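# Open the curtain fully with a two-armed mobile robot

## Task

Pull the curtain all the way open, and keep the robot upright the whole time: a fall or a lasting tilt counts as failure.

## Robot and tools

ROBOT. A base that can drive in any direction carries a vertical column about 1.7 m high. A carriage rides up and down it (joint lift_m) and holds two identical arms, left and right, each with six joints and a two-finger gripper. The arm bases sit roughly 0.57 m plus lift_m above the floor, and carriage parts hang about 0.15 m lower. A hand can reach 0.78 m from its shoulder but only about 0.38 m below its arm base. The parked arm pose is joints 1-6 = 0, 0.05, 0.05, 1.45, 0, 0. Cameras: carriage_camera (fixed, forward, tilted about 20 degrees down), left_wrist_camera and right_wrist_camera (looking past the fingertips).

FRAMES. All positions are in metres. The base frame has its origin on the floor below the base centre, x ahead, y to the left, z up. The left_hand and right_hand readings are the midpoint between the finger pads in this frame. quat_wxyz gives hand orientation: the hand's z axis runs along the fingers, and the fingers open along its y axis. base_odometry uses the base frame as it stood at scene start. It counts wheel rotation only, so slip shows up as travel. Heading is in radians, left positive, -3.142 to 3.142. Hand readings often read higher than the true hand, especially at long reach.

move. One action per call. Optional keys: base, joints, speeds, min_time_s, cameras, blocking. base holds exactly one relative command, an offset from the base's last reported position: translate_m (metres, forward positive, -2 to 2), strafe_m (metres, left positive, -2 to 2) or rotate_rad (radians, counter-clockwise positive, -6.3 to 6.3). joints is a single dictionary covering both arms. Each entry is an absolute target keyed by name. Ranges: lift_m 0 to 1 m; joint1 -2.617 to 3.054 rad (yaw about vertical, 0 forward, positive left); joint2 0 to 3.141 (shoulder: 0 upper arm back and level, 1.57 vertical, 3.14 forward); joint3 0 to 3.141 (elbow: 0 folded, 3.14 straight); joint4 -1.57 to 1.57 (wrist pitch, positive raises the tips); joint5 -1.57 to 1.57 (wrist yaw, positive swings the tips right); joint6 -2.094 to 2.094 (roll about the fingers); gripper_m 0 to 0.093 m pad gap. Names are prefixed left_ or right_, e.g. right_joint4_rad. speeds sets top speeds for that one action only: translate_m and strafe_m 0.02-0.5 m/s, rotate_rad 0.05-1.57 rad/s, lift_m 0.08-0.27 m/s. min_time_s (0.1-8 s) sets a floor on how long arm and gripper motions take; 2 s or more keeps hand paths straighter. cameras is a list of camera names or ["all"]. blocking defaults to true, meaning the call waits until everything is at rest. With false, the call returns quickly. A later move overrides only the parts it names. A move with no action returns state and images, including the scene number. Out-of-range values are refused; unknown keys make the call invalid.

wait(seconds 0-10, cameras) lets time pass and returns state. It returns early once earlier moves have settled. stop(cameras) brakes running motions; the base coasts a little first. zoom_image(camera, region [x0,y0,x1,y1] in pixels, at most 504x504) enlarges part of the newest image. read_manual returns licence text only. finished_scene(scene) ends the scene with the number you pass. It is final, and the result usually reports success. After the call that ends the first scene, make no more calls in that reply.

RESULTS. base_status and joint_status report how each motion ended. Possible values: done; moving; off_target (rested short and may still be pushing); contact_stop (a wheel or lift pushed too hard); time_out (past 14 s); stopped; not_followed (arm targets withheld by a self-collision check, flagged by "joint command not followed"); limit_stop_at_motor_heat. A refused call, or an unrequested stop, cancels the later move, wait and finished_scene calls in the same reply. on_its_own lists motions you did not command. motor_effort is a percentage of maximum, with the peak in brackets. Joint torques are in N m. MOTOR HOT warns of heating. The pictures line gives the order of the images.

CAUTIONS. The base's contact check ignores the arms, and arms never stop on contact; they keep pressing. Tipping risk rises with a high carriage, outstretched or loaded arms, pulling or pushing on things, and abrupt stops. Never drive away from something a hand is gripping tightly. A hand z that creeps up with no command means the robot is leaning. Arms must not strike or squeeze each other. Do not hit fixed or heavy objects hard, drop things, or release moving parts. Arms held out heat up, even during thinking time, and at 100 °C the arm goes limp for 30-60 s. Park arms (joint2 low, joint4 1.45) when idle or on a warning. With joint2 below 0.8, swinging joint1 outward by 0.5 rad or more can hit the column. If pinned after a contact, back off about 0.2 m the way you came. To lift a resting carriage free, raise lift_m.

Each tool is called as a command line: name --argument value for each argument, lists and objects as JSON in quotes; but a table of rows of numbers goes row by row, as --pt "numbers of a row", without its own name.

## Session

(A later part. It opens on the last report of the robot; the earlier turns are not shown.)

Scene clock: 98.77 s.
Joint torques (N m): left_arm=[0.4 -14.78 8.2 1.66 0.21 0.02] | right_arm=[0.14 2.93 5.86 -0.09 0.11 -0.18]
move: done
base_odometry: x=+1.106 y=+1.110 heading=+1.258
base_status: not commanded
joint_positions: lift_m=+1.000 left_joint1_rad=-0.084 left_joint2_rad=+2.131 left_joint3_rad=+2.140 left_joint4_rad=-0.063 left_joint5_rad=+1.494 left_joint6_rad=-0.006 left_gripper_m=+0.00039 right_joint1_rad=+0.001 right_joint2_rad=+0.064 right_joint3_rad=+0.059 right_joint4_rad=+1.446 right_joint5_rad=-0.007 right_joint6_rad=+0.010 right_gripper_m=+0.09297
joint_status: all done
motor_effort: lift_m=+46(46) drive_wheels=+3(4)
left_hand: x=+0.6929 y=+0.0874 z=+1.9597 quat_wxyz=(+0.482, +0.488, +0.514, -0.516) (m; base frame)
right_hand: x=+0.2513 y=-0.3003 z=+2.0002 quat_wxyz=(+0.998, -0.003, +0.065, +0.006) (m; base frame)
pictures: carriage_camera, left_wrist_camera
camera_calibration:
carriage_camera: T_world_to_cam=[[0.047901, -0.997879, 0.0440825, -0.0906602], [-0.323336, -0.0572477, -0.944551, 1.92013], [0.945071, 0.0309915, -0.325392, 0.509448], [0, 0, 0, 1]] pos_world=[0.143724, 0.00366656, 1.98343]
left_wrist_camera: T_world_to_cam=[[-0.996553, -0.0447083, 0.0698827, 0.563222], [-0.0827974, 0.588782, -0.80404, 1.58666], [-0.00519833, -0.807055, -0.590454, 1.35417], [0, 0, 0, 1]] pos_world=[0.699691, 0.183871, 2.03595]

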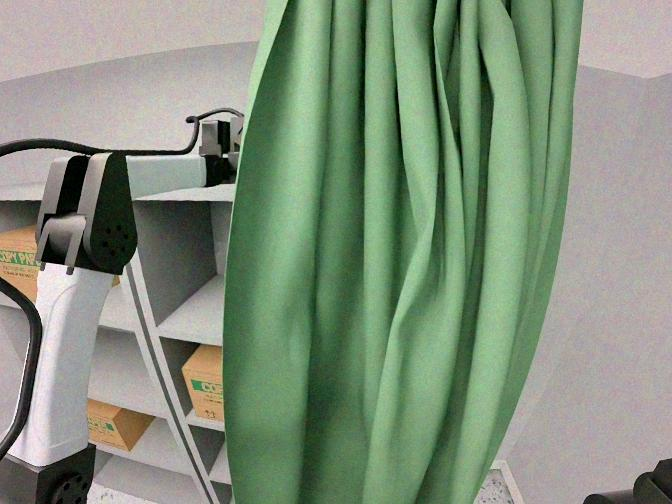

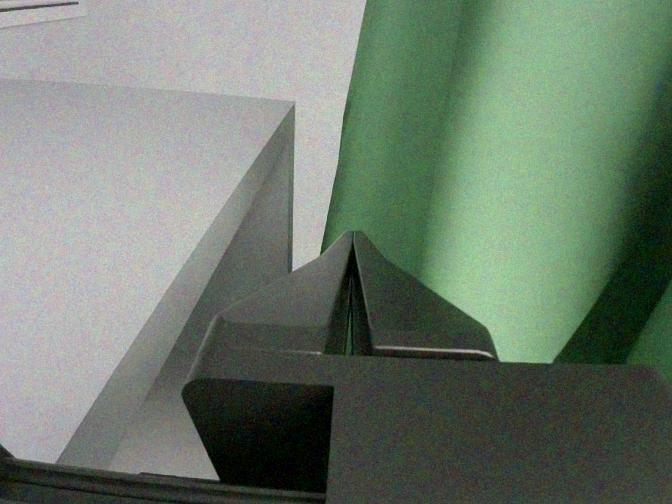

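move --base '{"strafe_m": 0.12}' --joints '{"left_gripper_m": 0.093}' --speeds '{"strafe_m": 0.25}'

move --base '{"translate_m": -0.05}' --cameras '["carriage_camera", "left_wrist_camera", "right_wrist_camera"]'

Scene clock: 100.77 s.
Joint torques (N m): left_arm=[-0.35 -14.78 8.13 1.66 0.21 0.02] | right_arm=[0.17 2.89 5.94 -0.07 0.11 -0.23]
move: done
base_odometry: x=+0.992 y=+1.147 heading=+1.258
base_status: done
joint_positions: lift_m=+1.000 left_joint1_rad=-0.075 left_joint2_rad=+2.131 left_joint3_rad=+2.140 left_joint4_rad=-0.063 left_joint5_rad=+1.494 left_joint6_rad=-0.006 left_gripper_m=+0.09289 right_joint1_rad=+0.000 right_joint2_rad=+0.064 right_joint3_rad=+0.059 right_joint4_rad=+1.446 right_joint5_rad=-0.007 right_joint6_rad=+0.010 right_gripper_m=+0.09297
joint_status: all done
motor_effort: lift_m=+46(46) drive_wheels=+1(8)
left_hand: x=+0.6948 y=+0.0916 z=+1.9597 quat_wxyz=(+0.484, +0.485, +0.516, -0.513) (m; base frame)
right_hand: x=+0.2513 y=-0.3003 z=+2.0002 quat_wxyz=(+0.998, -0.003, +0.065, +0.006) (m; base frame)
pictures: none

Scene clock: 102.43 s.
Joint torques (N m): left_arm=[-0.35 -14.79 8.17 1.61 0.17 0.02] | right_arm=[0.35 2.88 6.02 -0.13 0.11 -0.18]
move: done
base_odometry: x=+0.977 y=+1.100 heading=+1.258
base_status: done
joint_positions: lift_m=+1.000 left_joint1_rad=-0.076 left_joint2_rad=+2.131 left_joint3_rad=+2.140 left_joint4_rad=-0.059 left_joint5_rad=+1.497 left_joint6_rad=-0.006 left_gripper_m=+0.09289 right_joint1_rad=+0.000 right_joint2_rad=+0.064 right_joint3_rad=+0.059 right_joint4_rad=+1.449 right_joint5_rad=-0.007 right_joint6_rad=+0.010 right_gripper_m=+0.09297
joint_status: not commanded
motor_effort: lift_m=+46(46) drive_wheels=+2(8)
left_hand: x=+0.6943 y=+0.0914 z=+1.9600 quat_wxyz=(+0.484, +0.487, +0.515, -0.513) (m; base frame)
right_hand: x=+0.2505 y=-0.3003 z=+2.0004 quat_wxyz=(+0.998, -0.003, +0.063, +0.006) (m; base frame)
pictures: carriage_camera, left_wrist_camera, right_wrist_camera
camera_calibration:
carriage_camera: T_world_to_cam=[[0.047901, -0.997879, 0.0440825, -0.0906602], [-0.323336, -0.0572477, -0.944551, 1.92013], [0.945071, 0.0309915, -0.325392, 0.509448], [0, 0, 0, 1]] pos_world=[0.143724, 0.00366656, 1.98343]
left_wrist_camera: T_world_to_cam=[[-0.996519, -0.0507988, 0.0660994, 0.572719], [-0.0833405, 0.587978, -0.804572, 1.5862], [0.00200628, -0.80728, -0.590165, 1.352], [0, 0, 0, 1]] pos_world=[0.700208, 0.187881, 2.03626]
right_wrist_camera: T_world_to_cam=[[0.0087017, -0.999962, -0.000339983, -0.302987], [0.740476, 0.00667213, -0.67205, 1.16869], [0.672027, 0.00559623, 0.740506, -1.51868], [0, 0, 0, 1]] pos_world=[0.15785, -0.302275, 1.90991]

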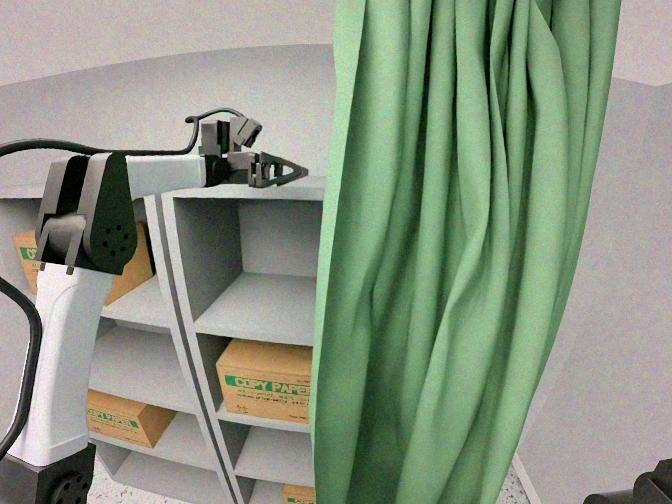

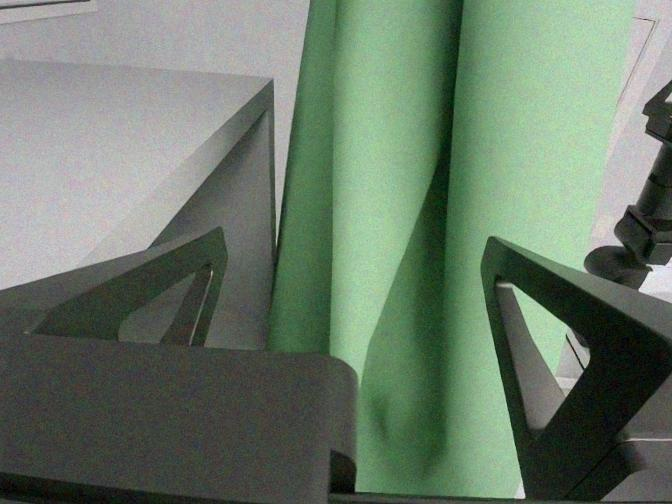

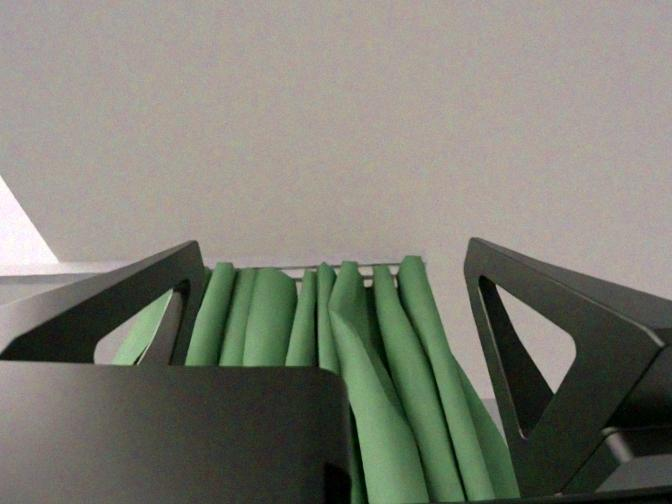

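move --base '{"strafe_m": -0.09}' --speeds '{"strafe_m": 0.25}'

move --joints '{"left_gripper_m": 0.0}' --min_time_s 0.7 --cameras '["carriage_camera", "left_wrist_camera"]'

Scene clock: 104.37 s.
Joint torques (N m): left_arm=[0.38 -14.74 8.17 1.61 0.19 0.02] | right_arm=[0.21 2.7 5.97 -0.12 0.09 -0.16]
move: done
base_odometry: x=+1.062 y=+1.072 heading=+1.258
base_status: done
joint_positions: lift_m=+1.000 left_joint1_rad=-0.085 left_joint2_rad=+2.131 left_joint3_rad=+2.140 left_joint4_rad=-0.059 left_joint5_rad=+1.497 left_joint6_rad=-0.006 left_gripper_m=+0.09289 right_joint1_rad=+0.000 right_joint2_rad=+0.064 right_joint3_rad=+0.059 right_joint4_rad=+1.449 right_joint5_rad=-0.007 right_joint6_rad=+0.010 right_gripper_m=+0.09297
joint_status: not commanded
motor_effort: lift_m=+46(46) drive_wheels=+0(9)
left_hand: x=+0.6924 y=+0.0871 z=+1.9600 quat_wxyz=(+0.482, +0.489, +0.512, -0.516) (m; base frame)
right_hand: x=+0.2505 y=-0.3003 z=+2.0004 quat_wxyz=(+0.998, -0.003, +0.063, +0.006) (m; base frame)
pictures: none

Scene clock: 105.37 s.
Joint torques (N m): left_arm=[0.49 -14.76 8.12 1.61 0.18 0.02] | right_arm=[0.23 2.88 5.98 -0.12 0.05 -0.21]
move: done
base_odometry: x=+1.062 y=+1.072 heading=+1.258
base_status: not commanded
joint_positions: lift_m=+1.000 left_joint1_rad=-0.085 left_joint2_rad=+2.131 left_joint3_rad=+2.140 left_joint4_rad=-0.059 left_joint5_rad=+1.497 left_joint6_rad=-0.006 left_gripper_m=+0.00039 right_joint1_rad=+0.000 right_joint2_rad=+0.064 right_joint3_rad=+0.059 right_joint4_rad=+1.449 right_joint5_rad=-0.007 right_joint6_rad=+0.010 right_gripper_m=+0.09297
joint_status: all done
motor_effort: lift_m=+46(46) drive_wheels=+0(2)
left_hand: x=+0.6924 y=+0.0871 z=+1.9600 quat_wxyz=(+0.482, +0.489, +0.512, -0.516) (m; base frame)
right_hand: x=+0.2505 y=-0.3003 z=+2.0004 quat_wxyz=(+0.998, -0.003, +0.063, +0.006) (m; base frame)
pictures: carriage_camera, left_wrist_camera
camera_calibration:
carriage_camera: T_world_to_cam=[[0.047901, -0.997879, 0.0440825, -0.0906602], [-0.323336, -0.0572477, -0.944551, 1.92013], [0.945071, 0.0309915, -0.325392, 0.509448], [0, 0, 0, 1]] pos_world=[0.143724, 0.00366656, 1.98343]
left_wrist_camera: T_world_to_cam=[[-0.996947, -0.0416753, 0.0660264, 0.57015], [-0.0778962, 0.588704, -0.804587, 1.5848], [-0.00533856, -0.807274, -0.590153, 1.35354], [0, 0, 0, 1]] pos_world=[0.699085, 0.183466, 2.03626]

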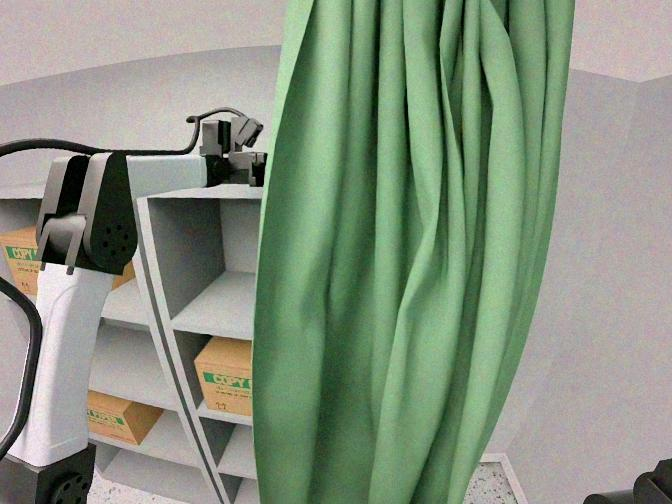

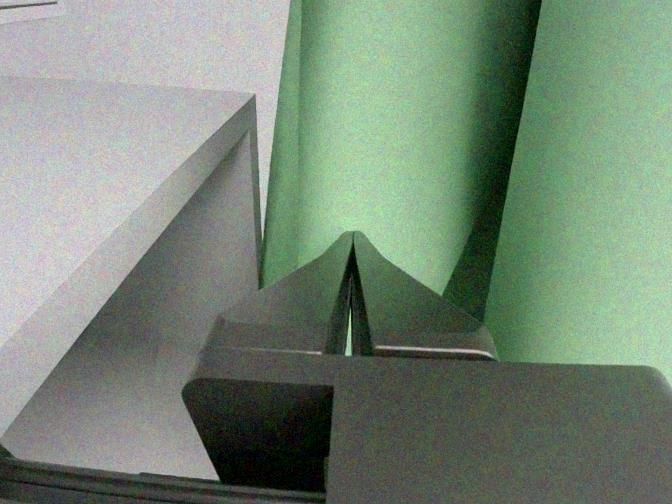

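move --base '{"translate_m": -0.13}' --joints '{"left_joint1_rad": 0.0, "left_joint5_rad": 0.0}' --min_time_s 0.9 --cameras '["carriage_camera"]'

move --base '{"strafe_m": -0.35}' --speeds '{"strafe_m": 0.25}' --cameras '["carriage_camera", "left_wrist_camera", "right_wrist_camera"]'

Scene clock: 108.20 s.
Joint torques (N m): left_arm=[-0.1 -15.36 8.75 2.27 0.04 0.03] | right_arm=[0.08 2.95 5.86 -0.15 0.14 -0.18]
move: done
base_odometry: x=+1.022 y=+0.948 heading=+1.258
base_status: done
joint_positions: lift_m=+1.000 left_joint1_rad=+0.002 left_joint2_rad=+2.131 left_joint3_rad=+2.140 left_joint4_rad=-0.059 left_joint5_rad=+0.008 left_joint6_rad=-0.006 left_gripper_m=+0.00039 right_joint1_rad=+0.000 right_joint2_rad=+0.064 right_joint3_rad=+0.059 right_joint4_rad=+1.450 right_joint5_rad=-0.007 right_joint6_rad=+0.010 right_gripper_m=+0.09297
joint_status: all done
motor_effort: lift_m=+46(46) drive_wheels=+2(11)
left_hand: x=+0.8697 y=+0.3016 z=+1.9518 quat_wxyz=(+0.689, +0.000, +0.725, -0.004) (m; base frame)
right_hand: x=+0.2504 y=-0.3003 z=+2.0004 quat_wxyz=(+0.998, -0.003, +0.063, +0.006) (m; base frame)
pictures: carriage_camera
camera_calibration:
carriage_camera: T_world_to_cam=[[0.047901, -0.997879, 0.0440825, -0.0906602], [-0.323336, -0.0572477, -0.944551, 1.92013], [0.945071, 0.0309915, -0.325392, 0.509448], [0, 0, 0, 1]] pos_world=[0.143724, 0.00366656, 1.98343]

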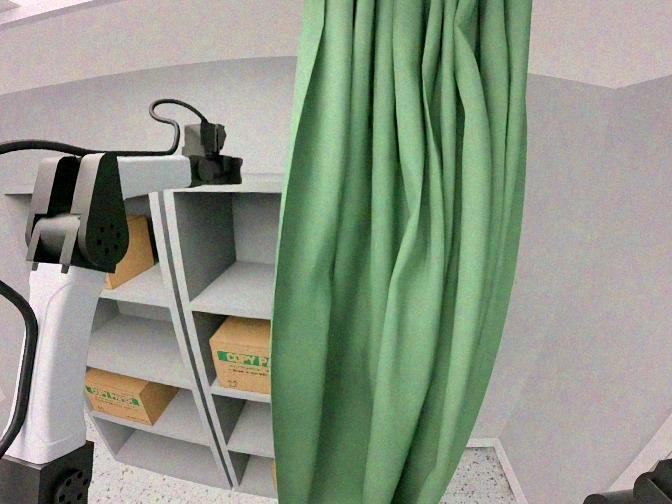

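Scene clock: 111.07 s.
Joint torques (N m): left_arm=[-1.78 -15.35 8.68 2.25 0.39 0.03] | right_arm=[0.09 2.93 6.01 -0.18 0.08 -0.16]
move: done
base_odometry: x=+1.355 y=+0.840 heading=+1.258
base_status: done
joint_positions: lift_m=+1.000 left_joint1_rad=+0.021 left_joint2_rad=+2.131 left_joint3_rad=+2.140 left_joint4_rad=-0.056 left_joint5_rad=-0.026 left_joint6_rad=-0.007 left_gripper_m=+0.00039 right_joint1_rad=+0.000 right_joint2_rad=+0.064 right_joint3_rad=+0.059 right_joint4_rad=+1.450 right_joint5_rad=-0.007 right_joint6_rad=+0.010 right_gripper_m=+0.09297
joint_status: not commanded
motor_effort: lift_m=+46(46) drive_wheels=+1(11)
left_hand: x=+0.8695 y=+0.3197 z=+1.9526 quat_wxyz=(+0.690, -0.019, +0.724, +0.014) (m; base frame)
right_hand: x=+0.2504 y=-0.3003 z=+2.0004 quat_wxyz=(+0.998, -0.003, +0.063, +0.006) (m; base frame)
pictures: carriage_camera, left_wrist_camera, right_wrist_camera
camera_calibration:
carriage_camera: T_world_to_cam=[[0.047901, -0.997879, 0.0440825, -0.0906602], [-0.323336, -0.0572477, -0.944551, 1.92013], [0.945071, 0.0309915, -0.325392, 0.509448], [0, 0, 0, 1]] pos_world=[0.143724, 0.00366656, 1.98343]
left_wrist_camera: T_world_to_cam=[[0.0993416, -0.994975, 0.0125095, 0.212988], [-0.620195, -0.0717437, -0.78116, 2.09256], [0.778132, 0.0698433, -0.624206, 0.642848], [0, 0, 0, 1]] pos_world=[0.77642, 0.317147, 2.03323]
right_wrist_camera: T_world_to_cam=[[0.00870153, -0.999962, -0.000336179, -0.302995], [0.74076, 0.00667183, -0.671736, 1.16797], [0.671713, 0.00559611, 0.74079, -1.5191], [0, 0, 0, 1]] pos_world=[0.157851, -0.302275, 1.90981]

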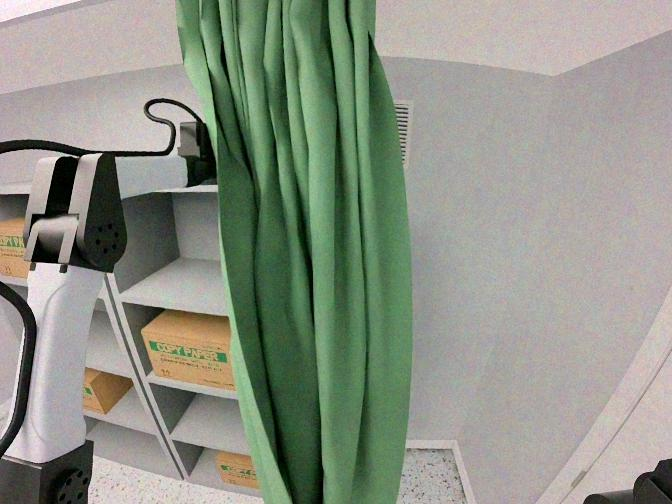

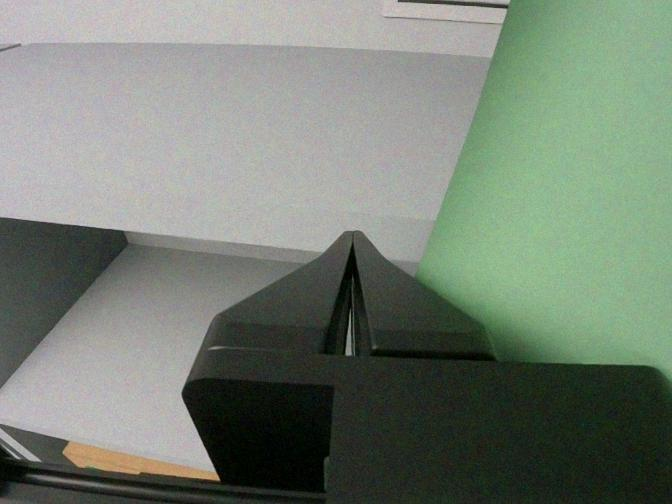

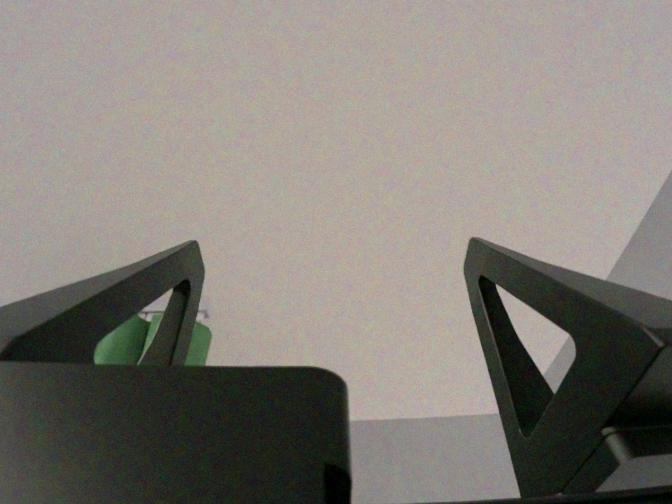

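move --base '{"strafe_m": -0.18}' --speeds '{"strafe_m": 0.25}' --cameras '["carriage_camera"]'

Scene clock: 113.23 s.
Joint torques (N m): left_arm=[-6.93 -15.28 8.72 2.33 1.1 0.32] | right_arm=[0.17 2.96 5.98 -0.17 0.1 -0.19]
move: done
base_odometry: x=+1.526 y=+0.784 heading=+1.258
base_status: done
joint_positions: lift_m=+1.000 left_joint1_rad=+0.080 left_joint2_rad=+2.131 left_joint3_rad=+2.140 left_joint4_rad=-0.064 left_joint5_rad=-0.094 left_joint6_rad=-0.035 left_gripper_m=+0.00039 right_joint1_rad=+0.000 right_joint2_rad=+0.064 right_joint3_rad=+0.059 right_joint4_rad=+1.450 right_joint5_rad=-0.007 right_joint6_rad=+0.010 right_gripper_m=+0.09297
joint_status: not commanded
motor_effort: lift_m=+46(46) drive_wheels=+2(11)
left_hand: x=+0.8655 y=+0.3698 z=+1.9506 quat_wxyz=(+0.685, -0.074, +0.723, +0.050) (m; base frame)
right_hand: x=+0.2504 y=-0.3003 z=+2.0004 quat_wxyz=(+0.998, -0.003, +0.063, +0.006) (m; base frame)
pictures: carriage_camera
camera_calibration:
carriage_camera: T_world_to_cam=[[0.047901, -0.997879, 0.0440825, -0.0906602], [-0.323336, -0.0572477, -0.944551, 1.92013], [0.945071, 0.0309915, -0.325392, 0.509448], [0, 0, 0, 1]] pos_world=[0.143724, 0.00366656, 1.98343]

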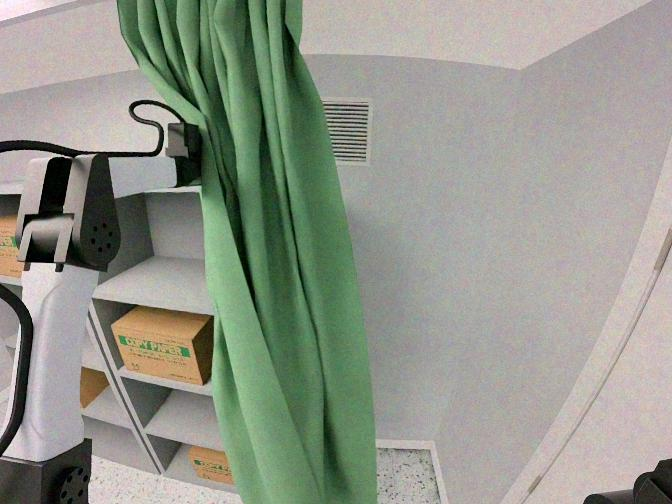

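move --base '{"strafe_m": -0.05}' --speeds '{"strafe_m": 0.2}'

move --base '{"strafe_m": 0.6}' --speeds '{"strafe_m": 0.3}' --cameras '["carriage_camera", "right_wrist_camera"]'

zoom_image --camera "right_wrist_camera" --region '[100, 180, 500, 440]'

Scene clock: 114.90 s.
Joint torques (N m): left_arm=[-7.66 -15.35 8.7 2.58 1.26 0.89] | right_arm=[0.47 2.86 6.04 -0.12 0.09 -0.22]
move: done
base_odometry: x=+1.574 y=+0.769 heading=+1.258
base_status: done
joint_positions: lift_m=+1.000 left_joint1_rad=+0.091 left_joint2_rad=+2.131 left_joint3_rad=+2.140 left_joint4_rad=-0.087 left_joint5_rad=-0.110 left_joint6_rad=-0.088 left_gripper_m=+0.00039 right_joint1_rad=+0.000 right_joint2_rad=+0.064 right_joint3_rad=+0.059 right_joint4_rad=+1.450 right_joint5_rad=-0.007 right_joint6_rad=+0.010 right_gripper_m=+0.09297
joint_status: not commanded
motor_effort: lift_m=+46(46) drive_wheels=+4(12)
left_hand: x=+0.8638 y=+0.3796 z=+1.9450 quat_wxyz=(+0.678, -0.103, +0.727, +0.041) (m; base frame)
right_hand: x=+0.2504 y=-0.3004 z=+2.0004 quat_wxyz=(+0.998, -0.003, +0.063, +0.006) (m; base frame)
pictures: none

Scene clock: 118.40 s.
Joint torques (N m): left_arm=[-0.43 -15.38 8.75 2.38 0.07 0.07] | right_arm=[0.17 2.95 6.01 -0.17 0.1 -0.17]
move: done
base_odometry: x=+1.003 y=+0.953 heading=+1.258
base_status: done
joint_positions: lift_m=+1.000 left_joint1_rad=+0.005 left_joint2_rad=+2.131 left_joint3_rad=+2.140 left_joint4_rad=-0.067 left_joint5_rad=+0.003 left_joint6_rad=-0.010 left_gripper_m=+0.00039 right_joint1_rad=+0.000 right_joint2_rad=+0.064 right_joint3_rad=+0.059 right_joint4_rad=+1.450 right_joint5_rad=-0.007 right_joint6_rad=+0.010 right_gripper_m=+0.09297
joint_status: not commanded
motor_effort: lift_m=+46(46) drive_wheels=-1(12)
left_hand: x=+0.8696 y=+0.3044 z=+1.9499 quat_wxyz=(+0.686, -0.004, +0.728, -0.003) (m; base frame)
right_hand: x=+0.2504 y=-0.3005 z=+2.0004 quat_wxyz=(+0.998, -0.003, +0.063, +0.005) (m; base frame)
pictures: carriage_camera, right_wrist_camera
camera_calibration:
carriage_camera: T_world_to_cam=[[0.047901, -0.997879, 0.0440825, -0.0906602], [-0.323336, -0.0572477, -0.944551, 1.92013], [0.945071, 0.0309915, -0.325392, 0.509448], [0, 0, 0, 1]] pos_world=[0.143724, 0.00366656, 1.98343]
right_wrist_camera: T_world_to_cam=[[0.0078228, -0.999969, -0.00115938, -0.301281], [0.740767, 0.00657386, -0.67173, 1.16793], [0.671717, 0.00439598, 0.740795, -1.51948], [0, 0, 0, 1]] pos_world=[0.15785, -0.30227, 1.9098]

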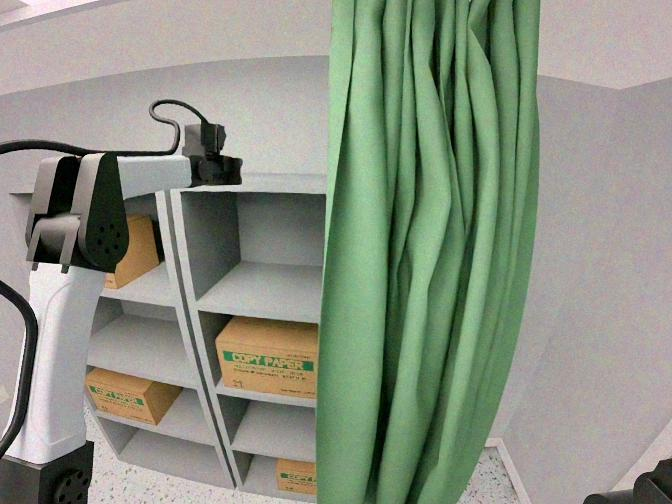

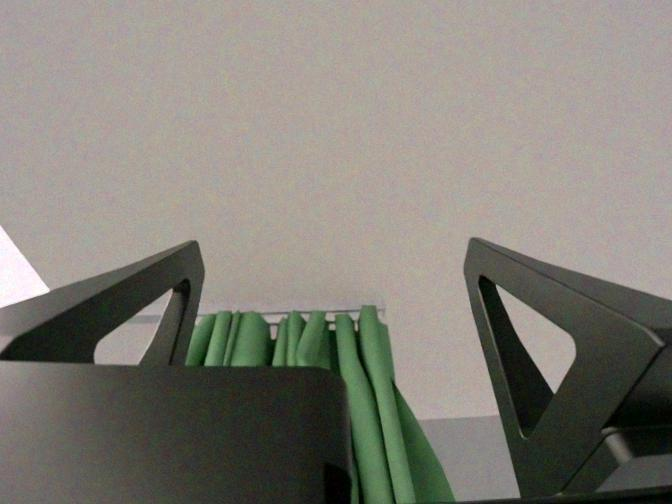

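Scaled by 1.260 from the camera's 672x504 image, which has a finer 960x720 frame.

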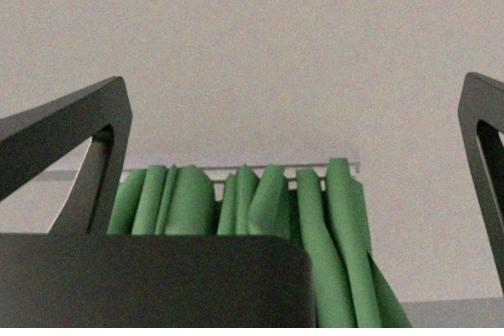

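finished_scene --scene 2

The scene is finished: the task was done.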